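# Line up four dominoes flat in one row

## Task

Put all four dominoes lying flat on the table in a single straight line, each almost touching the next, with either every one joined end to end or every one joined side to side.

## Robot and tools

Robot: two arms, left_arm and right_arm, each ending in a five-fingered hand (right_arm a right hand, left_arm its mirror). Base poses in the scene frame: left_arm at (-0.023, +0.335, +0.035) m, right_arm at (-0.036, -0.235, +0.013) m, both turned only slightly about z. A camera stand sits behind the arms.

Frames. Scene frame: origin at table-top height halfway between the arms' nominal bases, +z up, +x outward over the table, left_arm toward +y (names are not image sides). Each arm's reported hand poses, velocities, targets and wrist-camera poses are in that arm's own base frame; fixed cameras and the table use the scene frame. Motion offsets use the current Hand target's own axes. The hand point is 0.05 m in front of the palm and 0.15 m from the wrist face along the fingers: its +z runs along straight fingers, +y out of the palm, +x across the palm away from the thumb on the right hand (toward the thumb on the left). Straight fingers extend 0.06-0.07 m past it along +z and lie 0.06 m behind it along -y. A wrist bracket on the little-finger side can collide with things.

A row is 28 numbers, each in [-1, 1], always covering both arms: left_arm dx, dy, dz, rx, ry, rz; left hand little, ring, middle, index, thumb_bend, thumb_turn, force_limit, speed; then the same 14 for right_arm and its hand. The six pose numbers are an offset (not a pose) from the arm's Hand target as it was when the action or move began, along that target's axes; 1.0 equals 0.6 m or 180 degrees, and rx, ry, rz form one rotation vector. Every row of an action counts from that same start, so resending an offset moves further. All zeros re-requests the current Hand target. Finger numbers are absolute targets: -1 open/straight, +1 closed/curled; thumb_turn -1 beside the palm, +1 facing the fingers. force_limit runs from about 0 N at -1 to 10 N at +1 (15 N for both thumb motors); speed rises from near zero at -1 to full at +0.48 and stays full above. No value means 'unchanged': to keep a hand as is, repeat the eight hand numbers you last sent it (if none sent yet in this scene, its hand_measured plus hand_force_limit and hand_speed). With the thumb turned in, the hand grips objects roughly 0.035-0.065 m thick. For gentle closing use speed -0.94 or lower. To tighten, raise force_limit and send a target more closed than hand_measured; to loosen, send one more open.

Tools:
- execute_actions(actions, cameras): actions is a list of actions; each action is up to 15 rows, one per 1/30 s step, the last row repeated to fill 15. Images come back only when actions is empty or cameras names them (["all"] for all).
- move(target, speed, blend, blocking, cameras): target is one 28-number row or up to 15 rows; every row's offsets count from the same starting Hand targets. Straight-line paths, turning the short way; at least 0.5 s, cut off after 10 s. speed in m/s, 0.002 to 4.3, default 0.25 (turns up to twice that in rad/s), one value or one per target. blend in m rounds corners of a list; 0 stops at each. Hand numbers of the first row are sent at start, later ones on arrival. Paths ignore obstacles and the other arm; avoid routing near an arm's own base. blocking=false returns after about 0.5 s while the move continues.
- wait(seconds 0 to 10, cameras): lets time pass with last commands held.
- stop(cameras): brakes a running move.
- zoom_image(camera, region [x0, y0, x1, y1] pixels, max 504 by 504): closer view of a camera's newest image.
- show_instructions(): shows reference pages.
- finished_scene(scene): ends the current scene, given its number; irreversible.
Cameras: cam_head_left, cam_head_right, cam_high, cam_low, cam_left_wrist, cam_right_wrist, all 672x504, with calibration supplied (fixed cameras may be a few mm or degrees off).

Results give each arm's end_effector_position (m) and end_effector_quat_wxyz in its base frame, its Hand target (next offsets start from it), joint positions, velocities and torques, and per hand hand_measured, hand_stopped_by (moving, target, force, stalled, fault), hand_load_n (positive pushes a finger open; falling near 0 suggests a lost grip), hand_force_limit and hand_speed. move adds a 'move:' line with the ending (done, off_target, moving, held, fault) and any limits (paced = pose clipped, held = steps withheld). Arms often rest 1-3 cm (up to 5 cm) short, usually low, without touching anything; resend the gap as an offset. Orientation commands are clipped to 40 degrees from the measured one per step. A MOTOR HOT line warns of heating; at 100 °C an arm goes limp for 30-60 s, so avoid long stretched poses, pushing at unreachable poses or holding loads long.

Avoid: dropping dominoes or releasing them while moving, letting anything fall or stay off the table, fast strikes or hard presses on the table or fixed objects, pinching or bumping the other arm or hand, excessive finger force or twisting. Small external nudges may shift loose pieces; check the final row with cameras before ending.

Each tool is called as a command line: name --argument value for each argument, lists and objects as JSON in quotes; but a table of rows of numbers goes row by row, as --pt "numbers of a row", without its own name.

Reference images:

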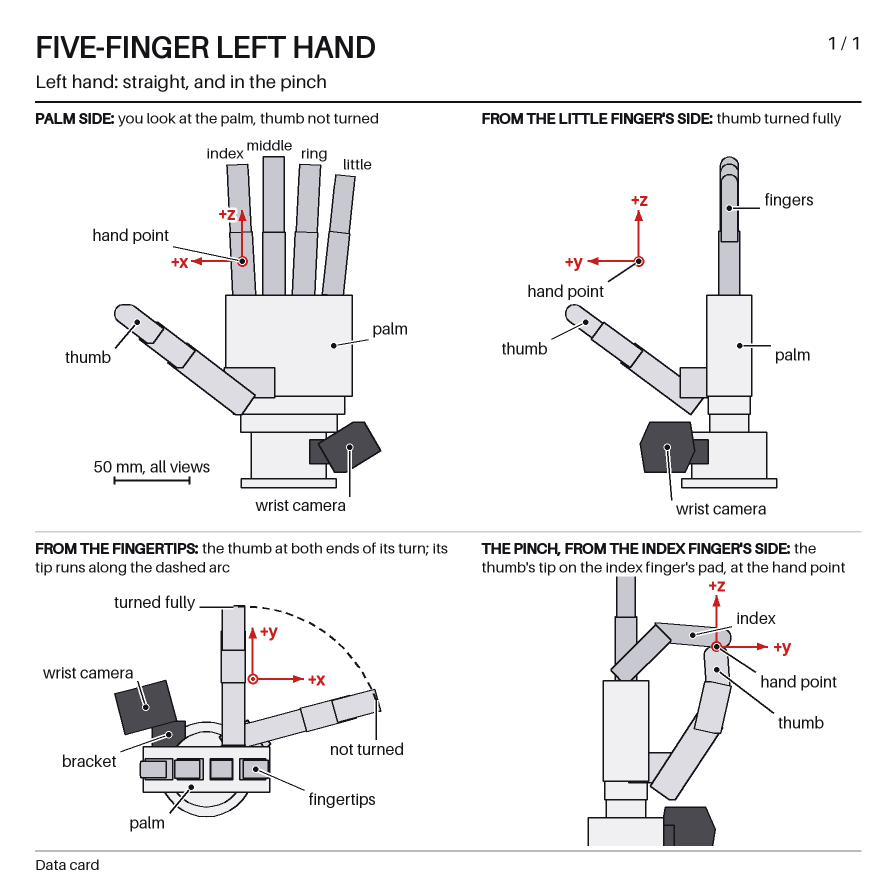

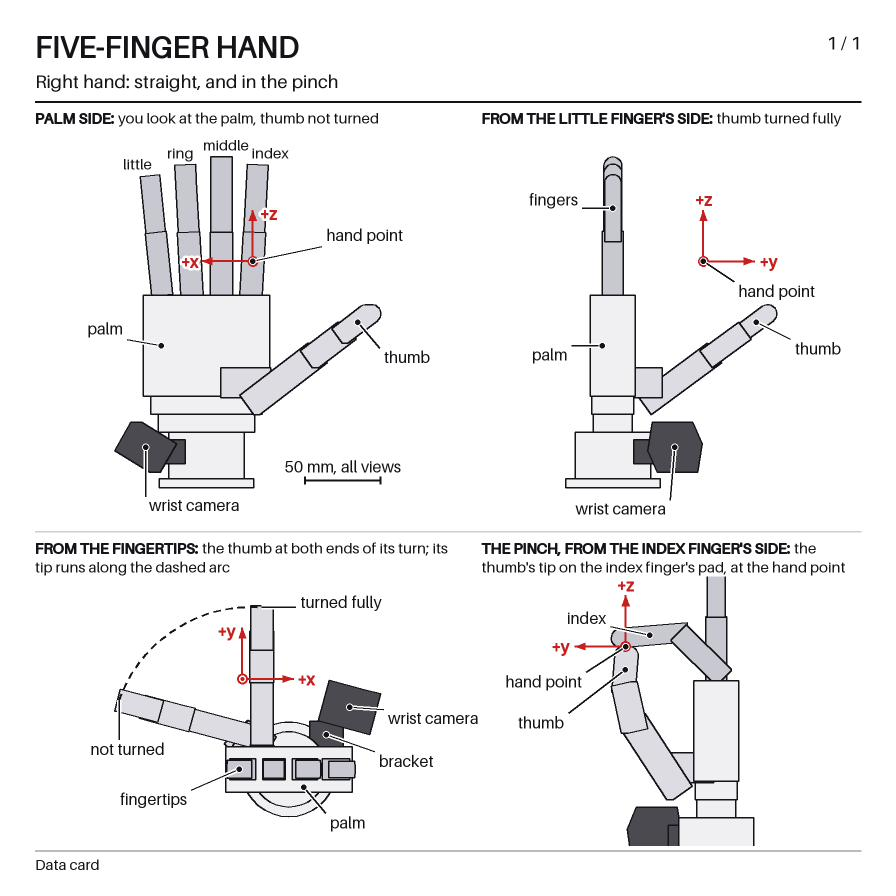

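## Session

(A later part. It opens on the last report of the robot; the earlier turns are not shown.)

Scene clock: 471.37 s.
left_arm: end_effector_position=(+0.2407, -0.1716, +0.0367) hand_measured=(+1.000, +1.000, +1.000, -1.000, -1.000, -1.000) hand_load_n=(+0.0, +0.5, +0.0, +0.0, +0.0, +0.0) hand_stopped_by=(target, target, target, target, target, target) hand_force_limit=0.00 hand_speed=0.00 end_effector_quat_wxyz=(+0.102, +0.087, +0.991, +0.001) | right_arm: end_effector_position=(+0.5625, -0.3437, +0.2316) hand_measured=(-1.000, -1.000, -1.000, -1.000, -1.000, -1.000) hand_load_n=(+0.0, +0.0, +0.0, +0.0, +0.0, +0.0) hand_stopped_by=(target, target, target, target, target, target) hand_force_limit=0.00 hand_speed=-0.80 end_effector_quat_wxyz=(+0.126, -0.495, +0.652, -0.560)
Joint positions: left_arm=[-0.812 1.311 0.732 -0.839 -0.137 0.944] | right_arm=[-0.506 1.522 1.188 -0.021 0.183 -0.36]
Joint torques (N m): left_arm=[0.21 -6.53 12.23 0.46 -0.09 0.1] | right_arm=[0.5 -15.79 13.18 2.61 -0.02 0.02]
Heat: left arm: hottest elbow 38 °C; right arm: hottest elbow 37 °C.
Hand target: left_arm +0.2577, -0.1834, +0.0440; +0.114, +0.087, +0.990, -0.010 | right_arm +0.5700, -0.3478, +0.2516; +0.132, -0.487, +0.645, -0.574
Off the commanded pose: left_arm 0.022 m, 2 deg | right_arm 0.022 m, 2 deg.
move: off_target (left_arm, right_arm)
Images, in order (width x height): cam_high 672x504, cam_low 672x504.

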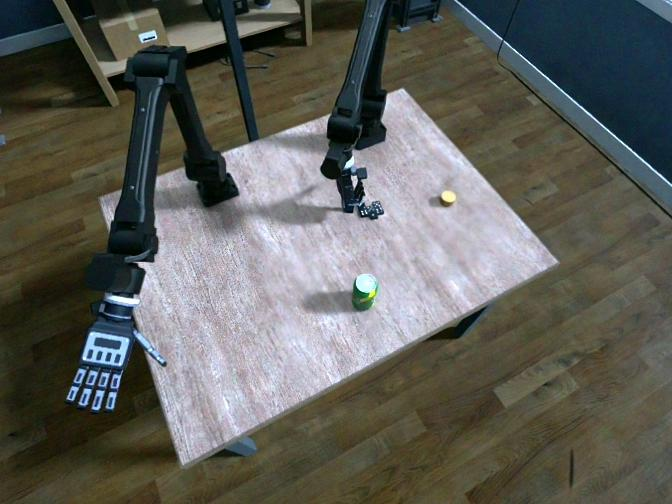

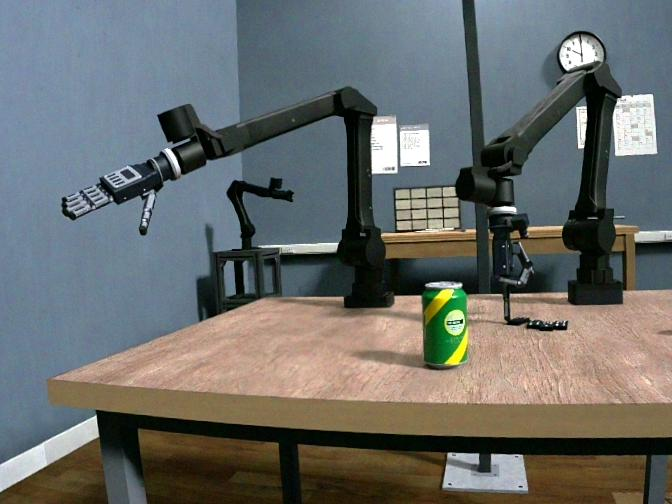

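move --pt "-0.0022 -0.011 -0.0763 0 0 0 1 1 1 -1 -1 -1 0 0 0 0 0 0 0 0 -1 -1 -1 -1 -1 -1 0 -0.8" --pt "0.0467 -0.0235 -0.0723 0 0 0 1 1 -1 -1 -1 -1 0 0 0 0 0 0 0 0 -1 -1 -1 -1 -1 -1 0 -0.8" --pt "0.065 -0.0235 0.0073 0 0 0 1 1 -1 -1 -1 -1 0 0 0 0 0 0 0 0 -1 -1 -1 -1 -1 -1 0 -0.8" --speed 0.15 --cameras '["cam_high","cam_low"]'

zoom_image --camera "cam_high" --region '[310, 170, 390, 230]'

zoom_image --camera "cam_low" --region '[470, 290, 570, 345]'

Scene clock: 495.17 s.
left_arm: end_effector_position=(+0.2224, -0.1892, +0.0367) hand_measured=(+1.000, +1.000, -1.000, -1.000, -1.000, -1.000) hand_load_n=(+0.0, +0.0, +0.0, +0.0, +0.0, +0.0) hand_stopped_by=(target, target, target, target, target, target) hand_force_limit=0.00 hand_speed=0.00 end_effector_quat_wxyz=(+0.117, +0.088, +0.989, -0.012) | right_arm: end_effector_position=(+0.5625, -0.3437, +0.2316) hand_measured=(-1.000, -1.000, -1.000, -1.000, -1.000, -1.000) hand_load_n=(+0.0, +0.5, +0.0, +0.0, +0.0, +0.0) hand_stopped_by=(target, target, target, target, target, target) hand_force_limit=0.00 hand_speed=-0.80 end_effector_quat_wxyz=(+0.126, -0.495, +0.652, -0.560)
Joint positions: left_arm=[-0.892 1.284 0.711 -0.816 -0.15 0.869] | right_arm=[-0.506 1.522 1.188 -0.021 0.183 -0.36]
Joint torques (N m): left_arm=[-1.79 -6.12 8.34 0.51 -0.32 -0.16] | right_arm=[0.15 -15.62 13.16 2.61 0 0.01]
Heat: left arm: hottest elbow 40 °C; right arm: hottest elbow 37 °C.
Hand target: left_arm +0.2188, -0.1909, +0.0310; +0.114, +0.087, +0.990, -0.010 | right_arm +0.5700, -0.3478, +0.2516; +0.132, -0.487, +0.645, -0.574
Off the commanded pose: left_arm 0.007 m, 0 deg | right_arm 0.022 m, 2 deg.
move: off_target (right_arm)
Images, in order (width x height): cam_high 672x504, cam_low 672x504.

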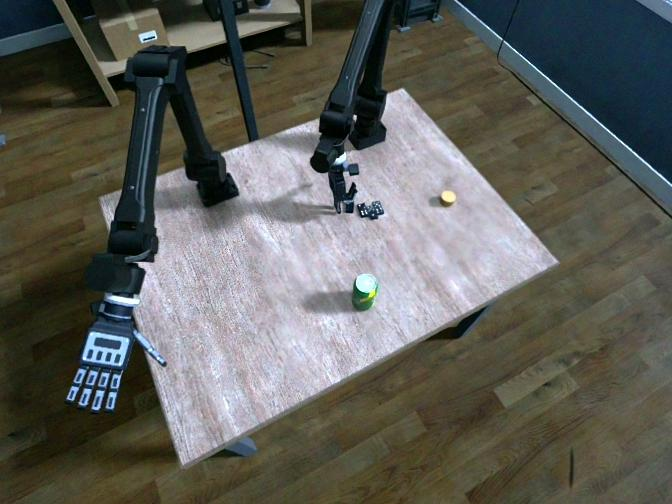

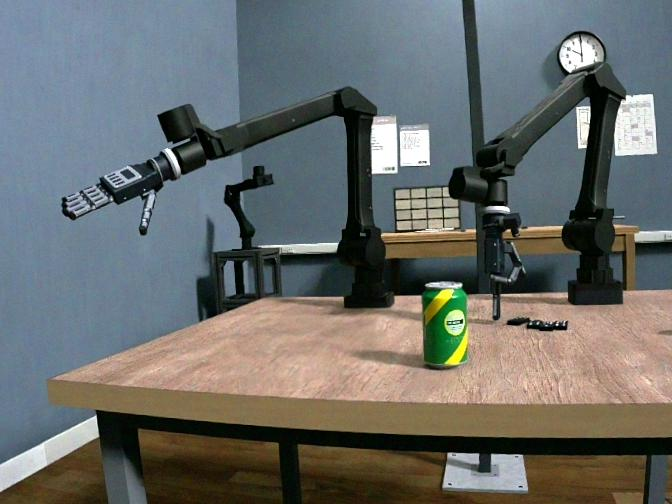

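Scaled by 6.300 from the camera's 672x504 image, which has a finer 960x720 frame.

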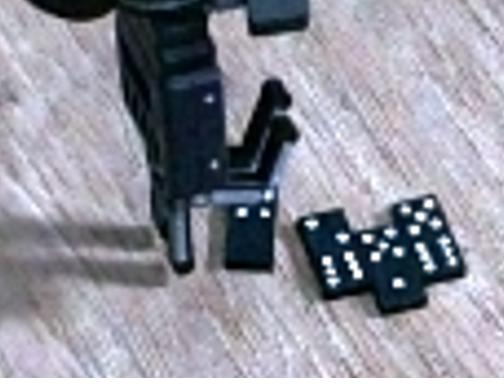

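Scaled by 5.040 from the camera's 672x504 image, which has a finer 960x720 frame.

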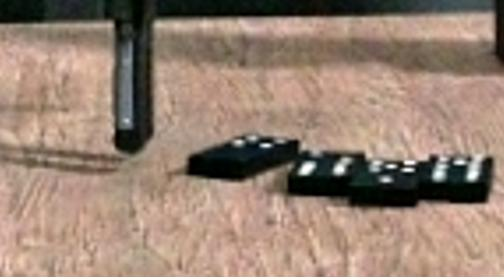

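move --target '[-0.007,0.0615,-0.0062,0,0,0,1,1,-1,-1,-1,-1,0,0,0,0,0,0,0,0,-1,-1,-1,-1,-1,-1,0,-0.8]' --speed 0.08 --cameras '["cam_high","cam_low"]'

zoom_image --camera "cam_high" --region '[310, 170, 390, 230]'

zoom_image --camera "cam_low" --region '[470, 290, 570, 345]'

Scene clock: 507.80 s.
left_arm: end_effector_position=(+0.2285, -0.1607, +0.0369) hand_measured=(+1.000, +1.000, -1.000, -1.000, -1.000, -1.000) hand_load_n=(+0.0, +0.0, +0.5, +0.0, +0.0, +0.0) hand_stopped_by=(target, target, target, target, target, target) hand_force_limit=0.00 hand_speed=0.00 end_effector_quat_wxyz=(+0.116, +0.086, +0.989, -0.011) | right_arm: end_effector_position=(+0.5625, -0.3437, +0.2316) hand_measured=(-1.000, -1.000, -1.000, -1.000, -1.000, -1.000) hand_load_n=(+0.0, +0.0, +0.0, +0.0, +0.0, -0.5) hand_stopped_by=(target, target, target, target, target, target) hand_force_limit=0.00 hand_speed=-0.80 end_effector_quat_wxyz=(+0.126, -0.495, +0.652, -0.560)
Joint positions: left_arm=[-0.816 1.235 0.669 -0.816 -0.138 0.94] | right_arm=[-0.506 1.522 1.188 -0.021 0.183 -0.36]
Joint torques (N m): left_arm=[0.26 -7 8.05 0.17 -0.08 0.12] | right_arm=[0.62 -15.97 13.2 2.59 0.01 0.03]
Heat: left arm: hottest elbow 38 °C; right arm: hottest elbow 37 °C.
Hand target: left_arm +0.2284, -0.1550, +0.0355; +0.114, +0.087, +0.990, -0.009 | right_arm +0.5700, -0.3478, +0.2516; +0.132, -0.487, +0.645, -0.574
Off the commanded pose: left_arm 0.006 m, 0 deg | right_arm 0.022 m, 2 deg.
move: off_target (right_arm)
Images, in order (width x height): cam_high 672x504, cam_low 672x504.

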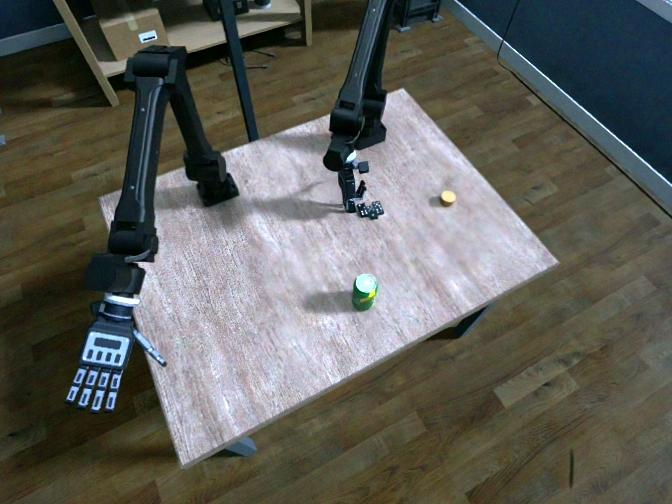

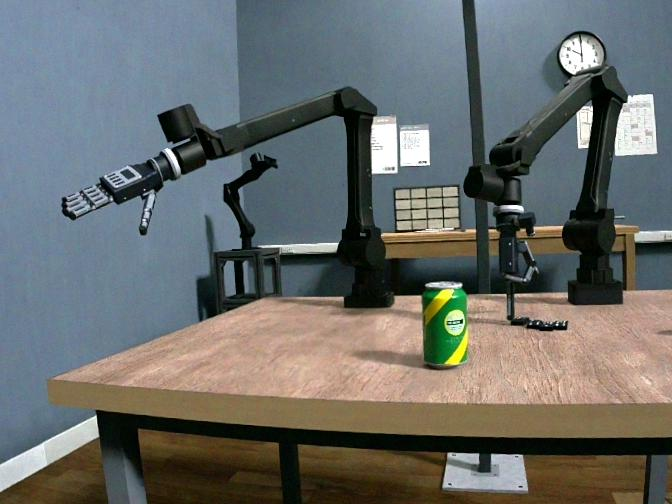

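Scaled by 6.300 from the camera's 672x504 image, which has a finer 960x720 frame.

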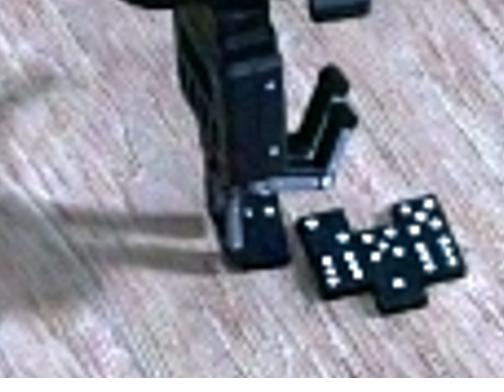

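Scaled by 5.040 from the camera's 672x504 image, which has a finer 960x720 frame.

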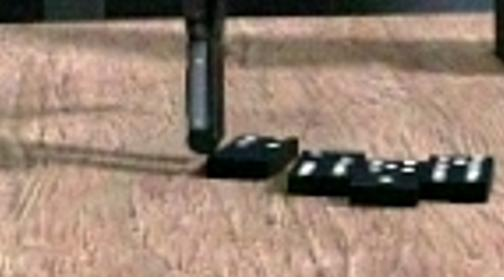

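move --pt "-0.0183 -0.0082 -0.0727 0 0 0 1 1 -1 -1 -1 -1 0 0 0 0 0 0 0 0 -1 -1 -1 -1 -1 -1 0 -0.8" --pt "0.0487 0.0168 -0.0882 0 0 0 1 1 1 -1 -1 -1 0 0 0 0 0 0 0 0 -1 -1 -1 -1 -1 -1 0 -0.8" --pt "0.0672 0.0168 -0.0078 0 0 0 1 1 1 -1 -1 -1 0 0 0 0 0 0 0 0 -1 -1 -1 -1 -1 -1 0 -0.8" --speed 0.15 --cameras '["cam_high","cam_low","cam_head_right"]'

zoom_image --camera "cam_high" --region '[310, 170, 390, 230]'

zoom_image --camera "cam_low" --region '[470, 290, 570, 345]'

Scene clock: 545.43 s.
left_arm: end_effector_position=(+0.1937, -0.1368, +0.0360) hand_measured=(+1.000, +1.000, +1.000, -1.000, -1.000, -1.000) hand_load_n=(+0.0, +0.0, +0.0, +0.0, +0.0, +0.0) hand_stopped_by=(target, target, target, target, target, target) hand_force_limit=0.00 hand_speed=0.00 end_effector_quat_wxyz=(+0.117, +0.087, +0.989, -0.012) | right_arm: end_effector_position=(+0.5625, -0.3437, +0.2316) hand_measured=(-1.000, -1.000, -1.000, -1.000, -1.000, -1.000) hand_load_n=(+0.0, +0.0, +0.0, +0.0, +0.0, +0.0) hand_stopped_by=(target, target, target, target, target, target) hand_force_limit=0.00 hand_speed=-0.80 end_effector_quat_wxyz=(+0.126, -0.495, +0.652, -0.560)
Joint positions: left_arm=[-0.851 1.108 0.573 -0.849 -0.143 0.909] | right_arm=[-0.506 1.522 1.188 -0.021 0.183 -0.36]
Joint torques (N m): left_arm=[-1.85 -3.37 8.47 0.5 -0.32 -0.16] | right_arm=[0.5 -15.68 13.14 2.63 0.01 0.01]
Heat: left arm: hottest elbow 37 °C; right arm: hottest elbow 37 °C.
Hand target: left_arm +0.1905, -0.1381, +0.0309; +0.114, +0.087, +0.990, -0.009 | right_arm +0.5700, -0.3478, +0.2516; +0.132, -0.487, +0.645, -0.574
Off the commanded pose: left_arm 0.006 m, 0 deg | right_arm 0.022 m, 2 deg.
move: off_target (right_arm)
Images, in order (width x height): cam_head_right 672x504, cam_high 672x504, cam_low 672x504.

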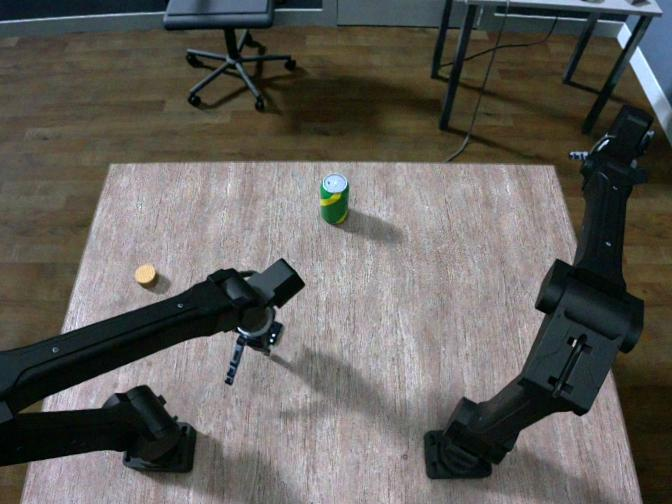

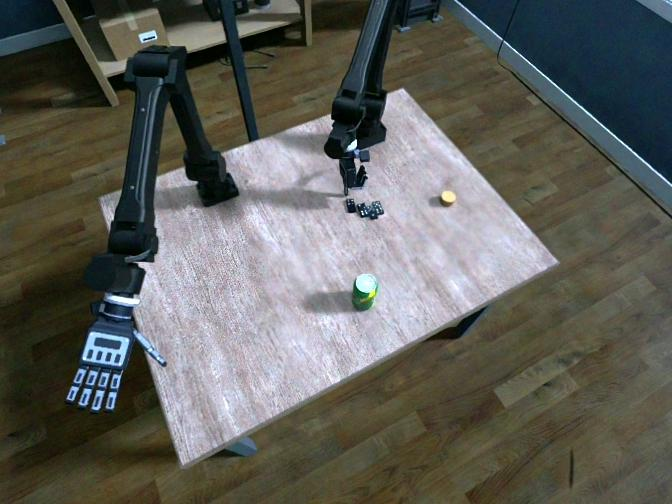

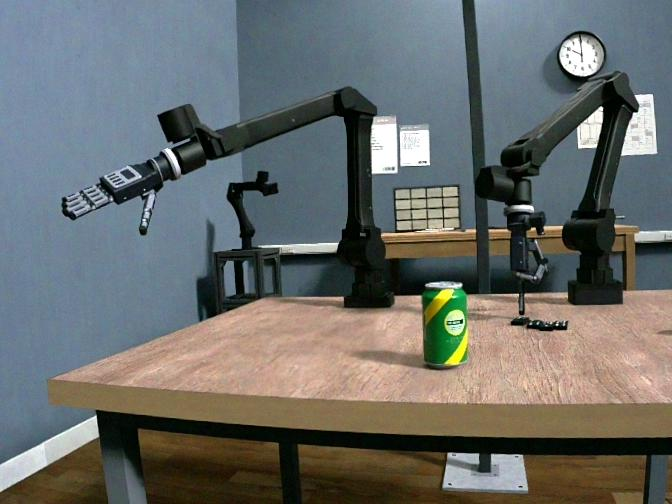

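Scaled by 6.300 from the camera's 672x504 image, which has a finer 960x720 frame.

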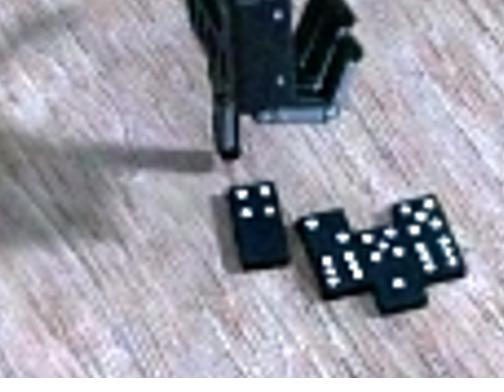

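Scaled by 5.040 from the camera's 672x504 image, which has a finer 960x720 frame.

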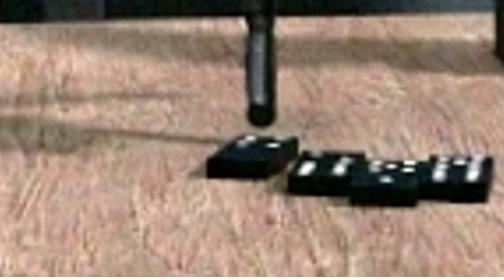

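move --target '[-0.051,-0.0097,-0.009,0,0,0,1,1,1,-1,-1,-1,0,0,0,0,0,0,0,0,-1,-1,-1,-1,-1,-1,0,-0.8]' --speed 0.06 --cameras '["cam_high","cam_low"]'

zoom_image --camera "cam_high" --region '[310, 170, 390, 230]'

zoom_image --camera "cam_low" --region '[470, 290, 570, 345]'

Scene clock: 559.83 s.
left_arm: end_effector_position=(+0.2034, -0.1387, +0.0335) hand_measured=(+1.000, +1.000, +1.000, -1.000, -1.000, -1.000) hand_load_n=(+0.0, +0.0, +0.0, +0.0, +0.0, +0.0) hand_stopped_by=(target, target, target, target, target, target) hand_force_limit=0.00 hand_speed=0.00 end_effector_quat_wxyz=(+0.107, +0.087, +0.990, -0.002) | right_arm: end_effector_position=(+0.5625, -0.3437, +0.2316) hand_measured=(-1.000, -1.000, -1.000, -1.000, -1.000, -1.000) hand_load_n=(+0.0, -0.5, +0.0, +0.0, +0.0, +0.0) hand_stopped_by=(target, target, target, target, target, target) hand_force_limit=0.00 hand_speed=-0.80 end_effector_quat_wxyz=(+0.126, -0.495, +0.652, -0.560)
Joint positions: left_arm=[-0.829 1.163 0.602 -0.848 -0.141 0.928] | right_arm=[-0.506 1.522 1.188 -0.021 0.183 -0.36]
Joint torques (N m): left_arm=[0.21 -4.13 12.56 -0.03 -0.09 0.12] | right_arm=[0.44 -15.74 13.12 2.61 0.02 0.03]
Heat: left arm: hottest elbow 37 °C; right arm: hottest elbow 38 °C.
Hand target: left_arm +0.2176, -0.1489, +0.0431; +0.114, +0.087, +0.990, -0.010 | right_arm +0.5700, -0.3478, +0.2516; +0.132, -0.487, +0.645, -0.574
Off the commanded pose: left_arm 0.020 m, 1 deg | right_arm 0.022 m, 2 deg.
move: off_target (left_arm, right_arm)
Images, in order (width x height): cam_high 672x504, cam_low 672x504.

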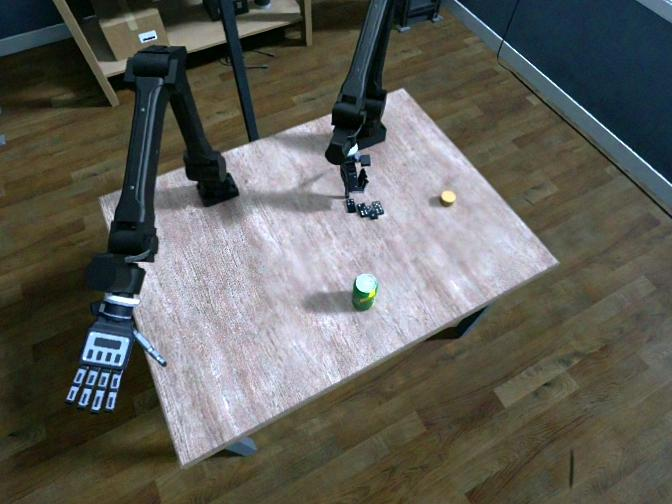

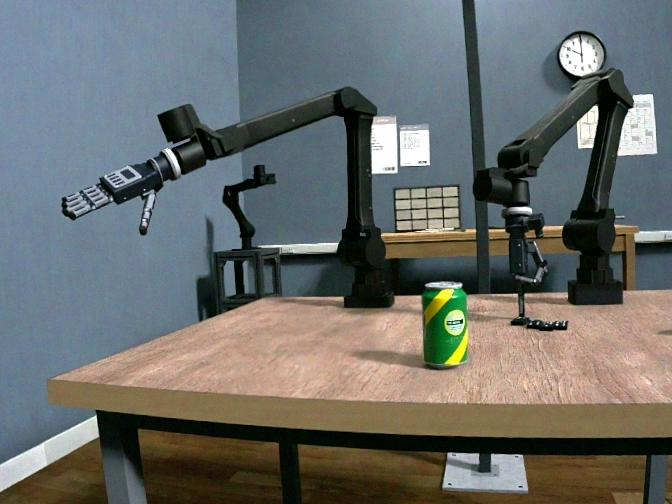

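Scaled by 6.300 from the camera's 672x504 image, which has a finer 960x720 frame.

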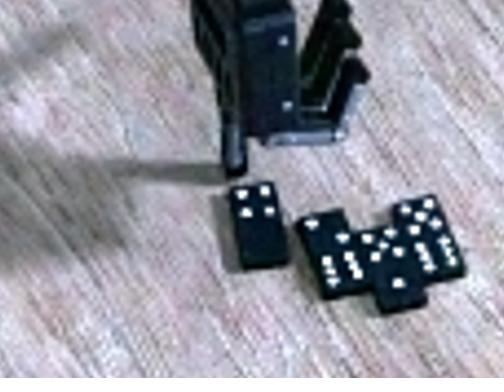

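Scaled by 5.040 from the camera's 672x504 image, which has a finer 960x720 frame.

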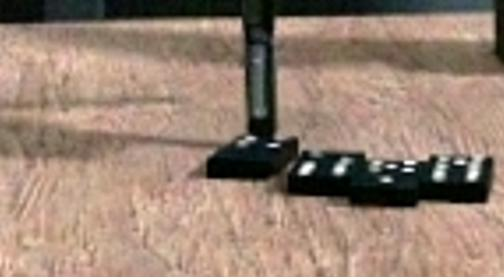

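move --target '[-0.051,0.0002,0.0093,0,0,0,1,1,1,-1,-1,-1,0,0,0,0,0,0,0,0,-1,-1,-1,-1,-1,-1,0,-0.8]' --speed 0.06 --cameras '["cam_high","cam_low"]'

zoom_image --camera "cam_high" --region '[310, 170, 390, 230]'

zoom_image --camera "cam_low" --region '[470, 290, 570, 345]'

Scene clock: 567.00 s.
left_arm: end_effector_position=(+0.2301, -0.1422, +0.0362) hand_measured=(+1.000, +1.000, +1.000, -1.000, -1.000, -1.000) hand_load_n=(+0.0, +0.0, +0.0, +0.0, +0.0, +0.0) hand_stopped_by=(target, target, target, target, target, target) hand_force_limit=0.00 hand_speed=0.00 end_effector_quat_wxyz=(+0.101, +0.087, +0.991, +0.001) | right_arm: end_effector_position=(+0.5625, -0.3437, +0.2316) hand_measured=(-1.000, -1.000, -1.000, -1.000, -1.000, -1.000) hand_load_n=(+0.0, +0.0, +0.0, +0.0, +0.0, +0.0) hand_stopped_by=(target, target, target, target, target, target) hand_force_limit=0.00 hand_speed=-0.80 end_effector_quat_wxyz=(+0.126, -0.495, +0.652, -0.560)
Joint positions: left_arm=[-0.768 1.231 0.662 -0.845 -0.129 0.988] | right_arm=[-0.506 1.522 1.188 -0.021 0.183 -0.36]
Joint torques (N m): left_arm=[0.03 -5.13 12.56 0.46 -0.08 0.11] | right_arm=[0.21 -15.68 13.14 2.76 0 0.01]
Heat: left arm: hottest elbow 38 °C; right arm: hottest elbow 38 °C.
Hand target: left_arm +0.2482, -0.1542, +0.0446; +0.114, +0.087, +0.990, -0.009 | right_arm +0.5700, -0.3478, +0.2516; +0.132, -0.487, +0.645, -0.574
Off the commanded pose: left_arm 0.023 m, 2 deg | right_arm 0.022 m, 2 deg.
move: off_target (left_arm, right_arm)
Images, in order (width x height): cam_high 672x504, cam_low 672x504.

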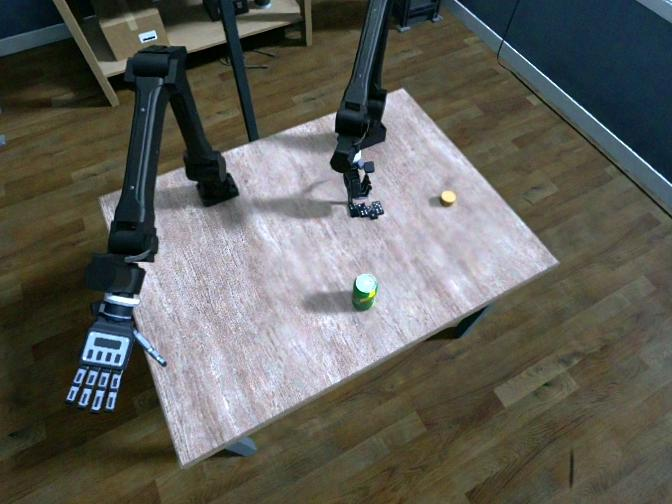

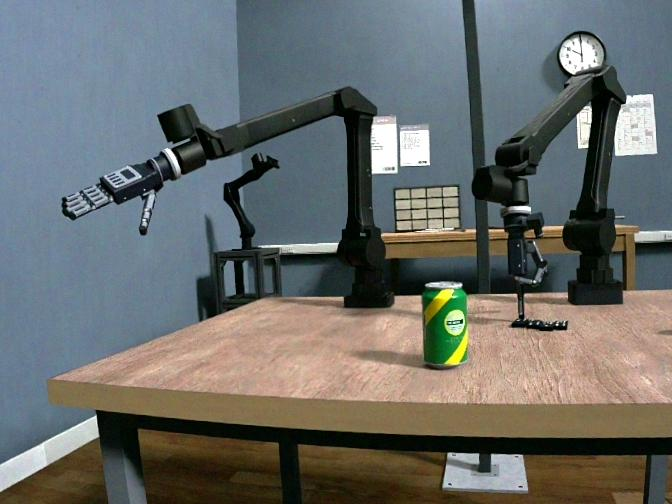

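Scaled by 6.300 from the camera's 672x504 image, which has a finer 960x720 frame.

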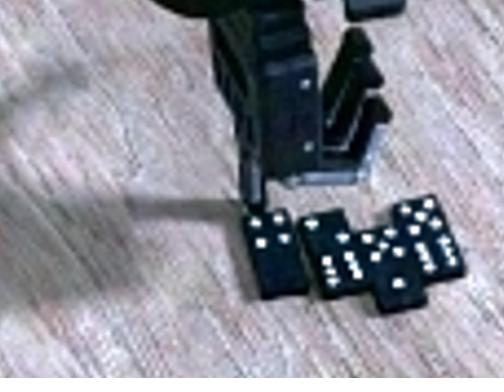

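Scaled by 5.040 from the camera's 672x504 image, which has a finer 960x720 frame.

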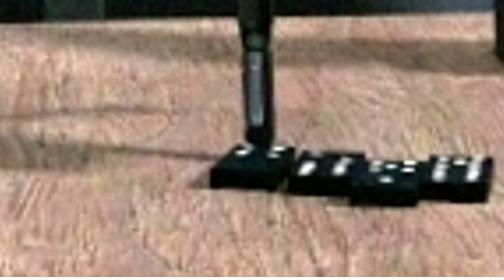

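move --pt "0.0035 0.003 -0.0778 0 0 0 1 1 1 -1 -1 -1 0 0 0 0 0 0 0 0 -1 -1 -1 -1 -1 -1 0 -0.8" --pt "0.059 0.1957 -0.1085 -0.1125 0 -0.487 1 1 -1 -1 -1 -1 0 0 0 0 0 0 0 0 -1 -1 -1 -1 -1 -1 0 -0.8" --speed 0.25 --cameras '["cam_high","cam_low","cam_head_left","cam_head_right"]'

zoom_image --camera "cam_high" --region '[310, 170, 390, 230]'

zoom_image --camera "cam_head_left" --region '[220, 280, 320, 355]'

zoom_image --camera "cam_head_right" --region '[220, 280, 320, 355]'

Scene clock: 590.33 s.
left_arm: end_effector_position=(+0.2029, -0.0286, +0.0857) hand_measured=(+1.000, +1.000, -1.000, -1.000, -1.000, -1.000) hand_load_n=(+0.0, +0.0, +0.0, +0.0, +0.0, +0.0) hand_stopped_by=(target, target, target, target, target, target) hand_force_limit=0.00 hand_speed=0.00 end_effector_quat_wxyz=(+0.073, -0.627, +0.771, +0.089) | right_arm: end_effector_position=(+0.5625, -0.3437, +0.2316) hand_measured=(-1.000, -1.000, -1.000, -1.000, -1.000, -1.000) hand_load_n=(+0.0, +0.0, +0.0, +0.0, +0.0, +0.0) hand_stopped_by=(target, target, target, target, target, target) hand_force_limit=0.00 hand_speed=-0.80 end_effector_quat_wxyz=(+0.126, -0.495, +0.652, -0.560)
Joint positions: left_arm=[-0.203 1.141 0.737 -1.212 -0.226 -0.002] | right_arm=[-0.506 1.522 1.188 -0.021 0.183 -0.36]
Joint torques (N m): left_arm=[0.09 -5.89 13.07 -0.51 -0.37 -0.16] | right_arm=[0.44 -15.5 13.2 2.61 -0.03 0.02]
Heat: left arm: hottest elbow 39 °C; right arm: hottest elbow 38 °C.
Hand target: left_arm +0.2203, -0.0300, +0.1001; +0.088, -0.638, +0.761, +0.072 | right_arm +0.5700, -0.3478, +0.2516; +0.132, -0.487, +0.645, -0.574
Off the commanded pose: left_arm 0.022 m, 3 deg | right_arm 0.022 m, 2 deg.
move: off_target (left_arm, right_arm); target 2's new numbers were sent with left_arm's hand 0.022 m and 3 deg from that target
Images, in order (width x height): cam_head_left 672x504, cam_head_right 672x504, cam_high 672x504, cam_low 672x504.

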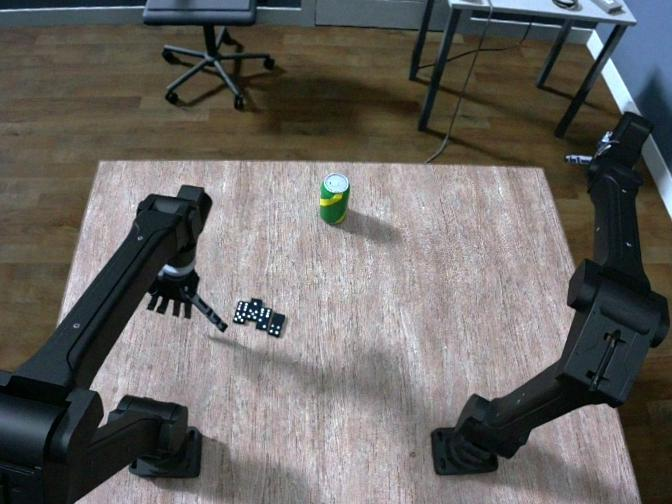

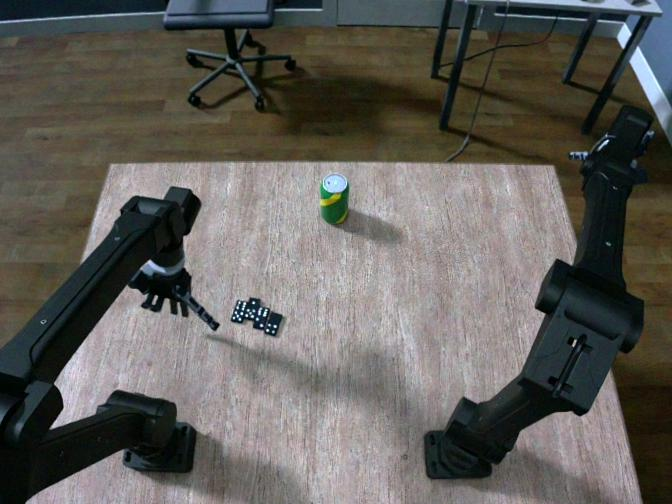

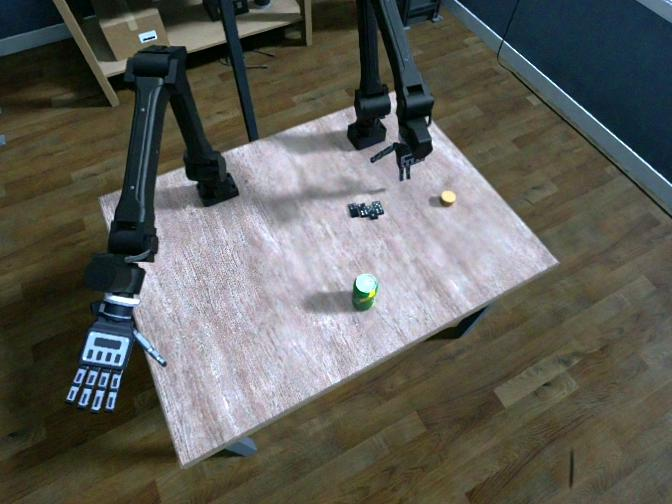

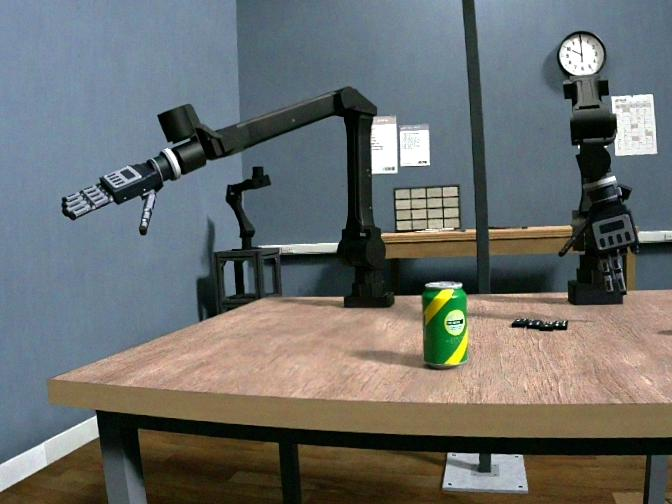

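Scaled by 6.300 from the camera's 672x504 image, which has a finer 960x720 frame.

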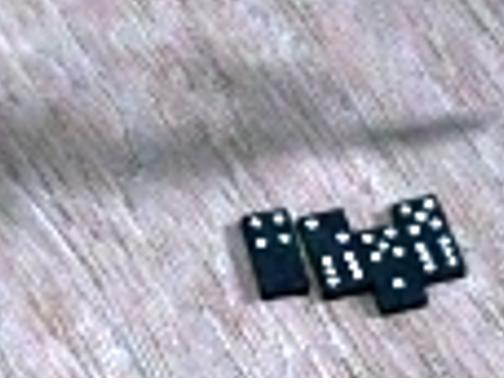

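Scaled by 5.040 from the camera's 672x504 image, which has a finer 960x720 frame.

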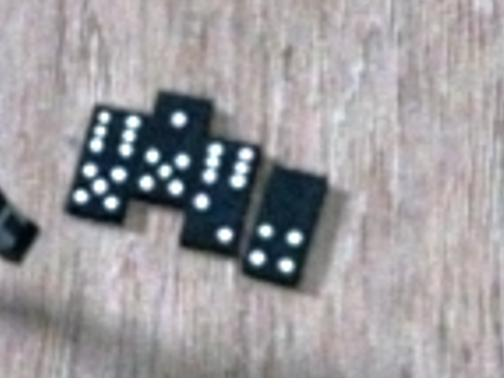

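Scaled by 5.040 from the camera's 672x504 image, which has a finer 960x720 frame.

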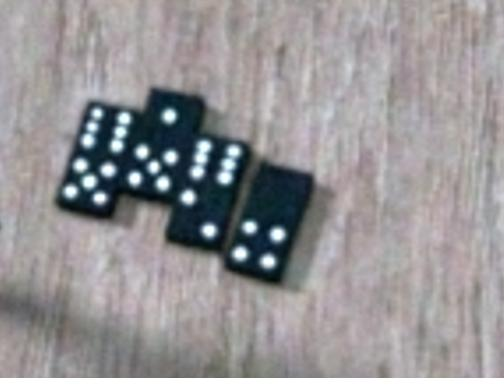

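move --target '[0.2558,-0.1643,-0.0422,0,0,0,1,1,-1,-1,-1,-1,0,0,0,0,0,0,0,0,-1,-1,-1,-1,-1,-1,0,-0.8]' --speed 0.25 --cameras '["cam_high","cam_low"]'

zoom_image --camera "cam_high" --region '[320, 170, 400, 230]'

zoom_image --camera "cam_low" --region '[490, 290, 590, 345]'

Scene clock: 604.80 s.
left_arm: end_effector_position=(+0.2783, -0.1885, +0.0846) hand_measured=(+1.000, +1.000, -1.000, -1.000, -1.000, -1.000) hand_load_n=(+0.0, +0.0, +0.0, +0.0, +0.0, +0.0) hand_stopped_by=(target, target, target, target, target, target) hand_force_limit=0.00 hand_speed=0.00 end_effector_quat_wxyz=(+0.083, -0.636, +0.763, +0.079) | right_arm: end_effector_position=(+0.5625, -0.3437, +0.2316) hand_measured=(-1.000, -1.000, -1.000, -1.000, -1.000, -1.000) hand_load_n=(+0.0, +0.0, +0.0, +0.0, +0.0, +0.0) hand_stopped_by=(target, target, target, target, target, target) hand_force_limit=0.00 hand_speed=-0.80 end_effector_quat_wxyz=(+0.126, -0.495, +0.652, -0.560)
Joint positions: left_arm=[-0.563 1.494 1.062 -1.24 -0.208 -0.392] | right_arm=[-0.506 1.522 1.188 -0.021 0.183 -0.36]
Joint torques (N m): left_arm=[-1.67 -9.52 12.7 -0.7 -0.33 -0.15] | right_arm=[0.44 -15.62 13.23 2.65 -0.02 0.02]
Heat: left arm: hottest elbow 41 °C; right arm: hottest elbow 38 °C.
Hand target: left_arm +0.2900, -0.2001, +0.0902; +0.088, -0.638, +0.761, +0.072 | right_arm +0.5700, -0.3478, +0.2516; +0.132, -0.487, +0.645, -0.574
Off the commanded pose: left_arm 0.018 m, 1 deg | right_arm 0.022 m, 2 deg.
move: off_target (left_arm, right_arm)
Images, in order (width x height): cam_high 672x504, cam_low 672x504.

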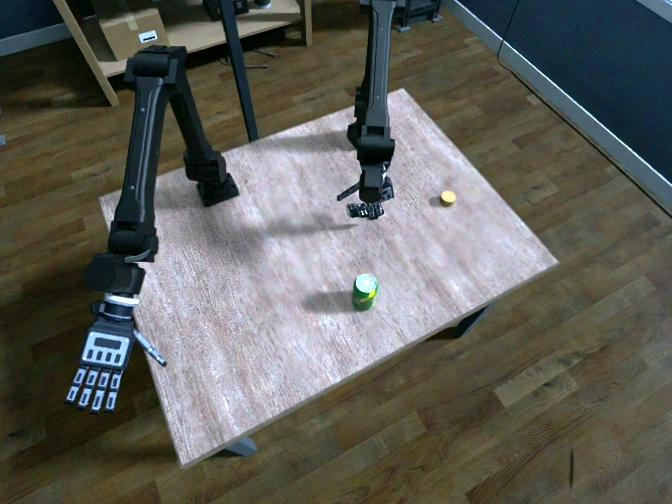

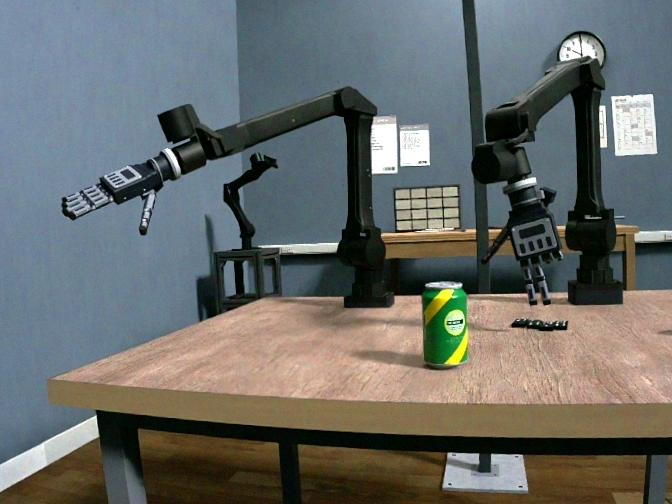

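Scaled by 6.300 from the camera's 672x504 image, which has a finer 960x720 frame.

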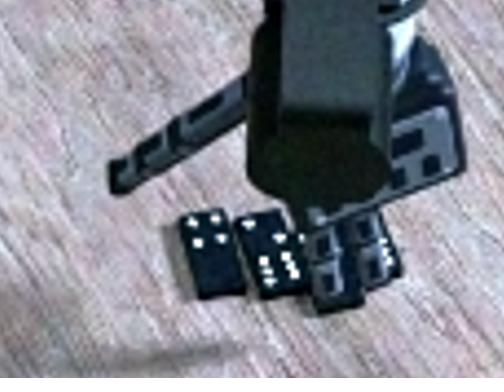

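Scaled by 5.040 from the camera's 672x504 image, which has a finer 960x720 frame.

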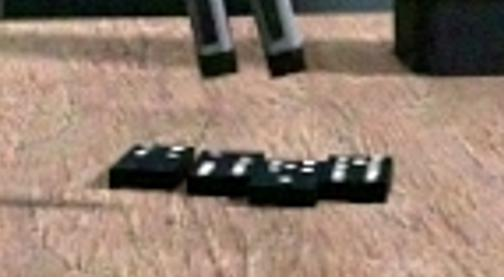

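move --target '[0.0178,0.0127,0.0968,0,0,0,1,1,-1,-1,-1,-1,0,0,0,0,0,0,0,0,-1,-1,-1,-1,-1,-1,0,-0.8]' --speed 0.12 --cameras '["cam_high","cam_low"]'

zoom_image --camera "cam_high" --region '[320, 170, 400, 230]'

zoom_image --camera "cam_low" --region '[490, 290, 590, 345]'

Scene clock: 622.17 s.
left_arm: end_effector_position=(+0.2860, -0.1932, +0.0387) hand_measured=(+1.000, +1.000, -1.000, -1.000, -1.000, -1.000) hand_load_n=(+0.0, +0.0, +0.0, +0.0, +0.0, +0.0) hand_stopped_by=(target, target, target, target, target, target) hand_force_limit=0.00 hand_speed=0.00 end_effector_quat_wxyz=(+0.088, -0.638, +0.762, +0.067) | right_arm: end_effector_position=(+0.5625, -0.3437, +0.2316) hand_measured=(-1.000, -1.000, -1.000, -1.000, -1.000, -1.000) hand_load_n=(+0.0, +0.0, +0.0, +0.0, +0.0, +0.0) hand_stopped_by=(target, target, target, target, target, target) hand_force_limit=0.00 hand_speed=-0.80 end_effector_quat_wxyz=(+0.126, -0.495, +0.652, -0.560)
Joint positions: left_arm=[-0.563 1.556 1.003 -1.092 -0.208 -0.394] | right_arm=[-0.506 1.522 1.188 -0.021 0.183 -0.36]
Joint torques (N m): left_arm=[-1.67 -10.34 7.95 -0.03 -0.33 -0.17] | right_arm=[0.5 -15.62 13.08 2.52 0 0]
Heat: left arm: hottest elbow 42 °C; right arm: hottest elbow 38 °C.
Hand target: left_arm +0.2832, -0.1961, +0.0312; +0.088, -0.638, +0.761, +0.072 | right_arm +0.5700, -0.3478, +0.2516; +0.132, -0.487, +0.645, -0.574
Off the commanded pose: left_arm 0.009 m, 1 deg | right_arm 0.022 m, 2 deg.
move: off_target (right_arm)
Images, in order (width x height): cam_high 672x504, cam_low 672x504.

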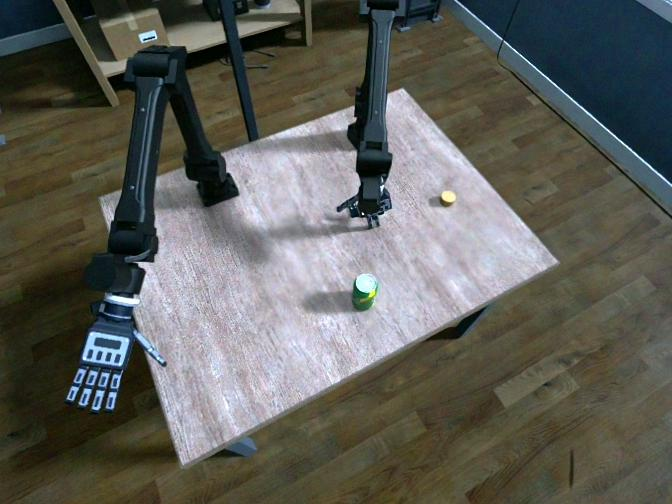

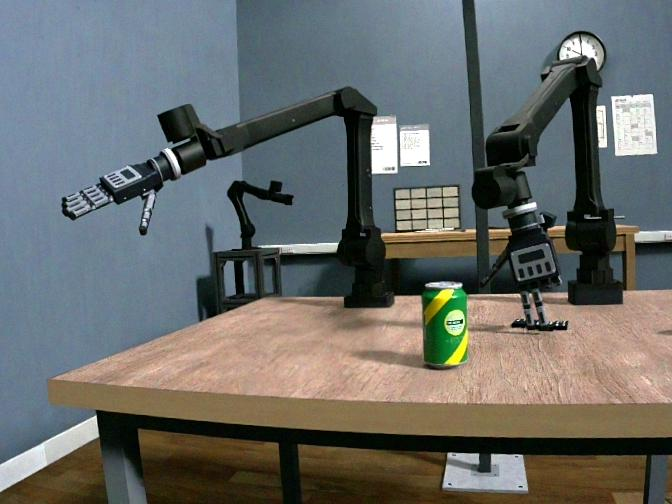

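Scaled by 6.300 from the camera's 672x504 image, which has a finer 960x720 frame.

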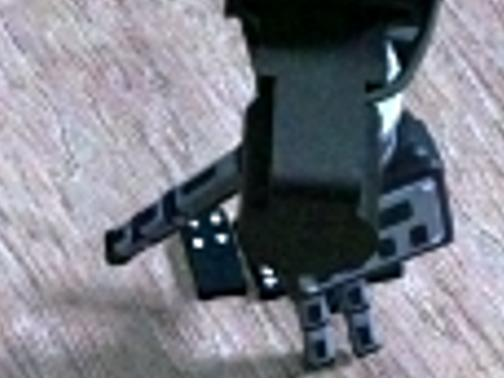

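Scaled by 5.040 from the camera's 672x504 image, which has a finer 960x720 frame.

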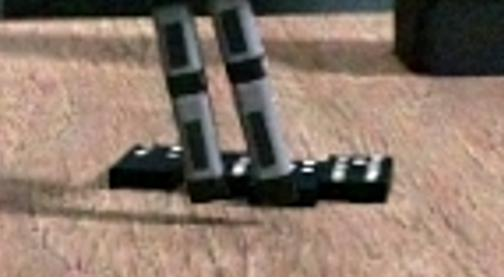

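move --target '[0.0003,0.0588,0.0028,0,0,0,1,1,-1,-1,-1,-1,0,0,0,0,0,0,0,0,-1,-1,-1,-1,-1,-1,0,-0.8]' --speed 0.07 --cameras '["cam_high","cam_low"]'

zoom_image --camera "cam_high" --region '[320, 170, 400, 230]'

zoom_image --camera "cam_low" --region '[490, 290, 590, 345]'

Scene clock: 631.17 s.
left_arm: end_effector_position=(+0.2536, -0.1872, +0.0316) hand_measured=(+1.000, +1.000, -1.000, -1.000, -1.000, -1.000) hand_load_n=(+0.0, +0.0, +0.0, +0.0, +0.0, +0.0) hand_stopped_by=(target, target, target, target, target, target) hand_force_limit=0.00 hand_speed=0.00 end_effector_quat_wxyz=(+0.087, -0.638, +0.762, +0.073) | right_arm: end_effector_position=(+0.5625, -0.3437, +0.2316) hand_measured=(-1.000, -1.000, -1.000, -1.000, -1.000, -1.000) hand_load_n=(+0.0, +0.0, +0.0, +0.0, +0.0, +0.0) hand_stopped_by=(target, target, target, target, target, target) hand_force_limit=0.00 hand_speed=-0.80 end_effector_quat_wxyz=(+0.126, -0.495, +0.652, -0.560)
Joint positions: left_arm=[-0.597 1.505 0.918 -1.078 -0.208 -0.43] | right_arm=[-0.506 1.522 1.188 -0.021 0.183 -0.36]
Joint torques (N m): left_arm=[-1.9 -10.93 7.2 -0.17 -0.2 -0.15] | right_arm=[0.79 -15.97 13.15 2.59 0.01 0]
Heat: left arm: hottest elbow 41 °C; right arm: hottest elbow 38 °C.
Hand target: left_arm +0.2485, -0.1897, +0.0295; +0.088, -0.638, +0.761, +0.072 | right_arm +0.5700, -0.3478, +0.2516; +0.132, -0.487, +0.645, -0.574
Off the commanded pose: left_arm 0.006 m, 0 deg | right_arm 0.022 m, 2 deg.
move: off_target (right_arm)
Images, in order (width x height): cam_high 672x504, cam_low 672x504.

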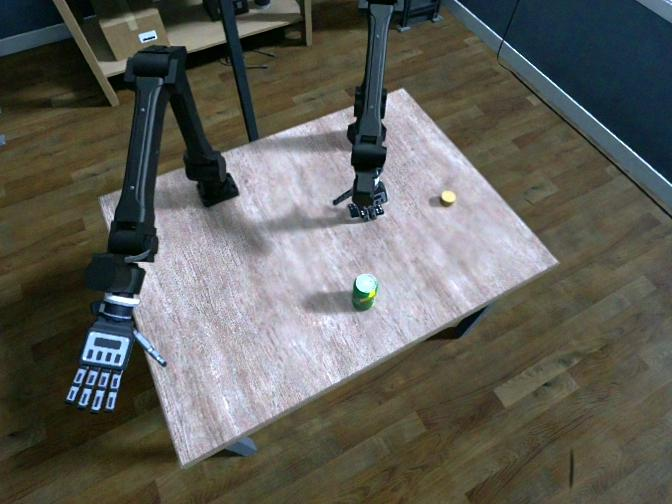

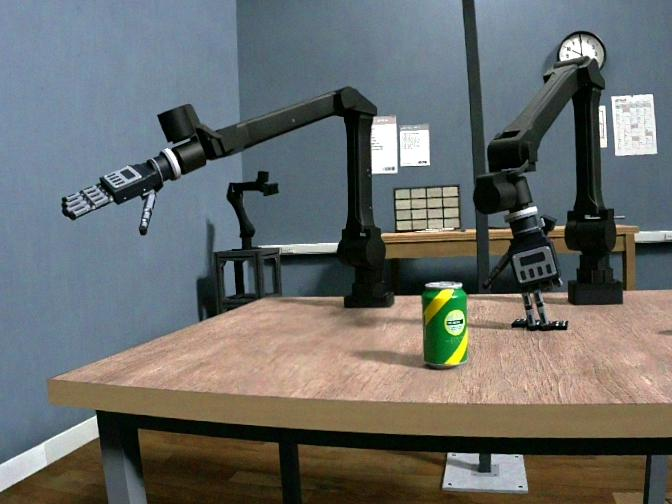

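Scaled by 6.300 from the camera's 672x504 image, which has a finer 960x720 frame.

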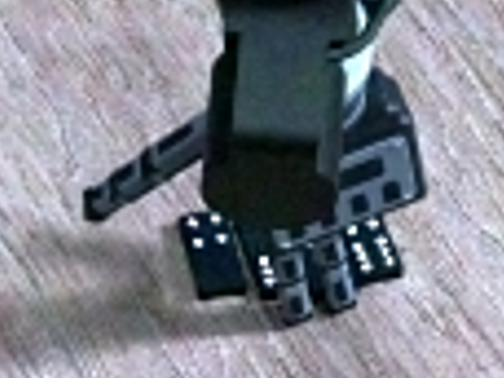

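Scaled by 5.040 from the camera's 672x504 image, which has a finer 960x720 frame.

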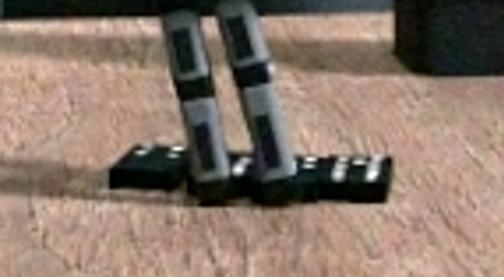

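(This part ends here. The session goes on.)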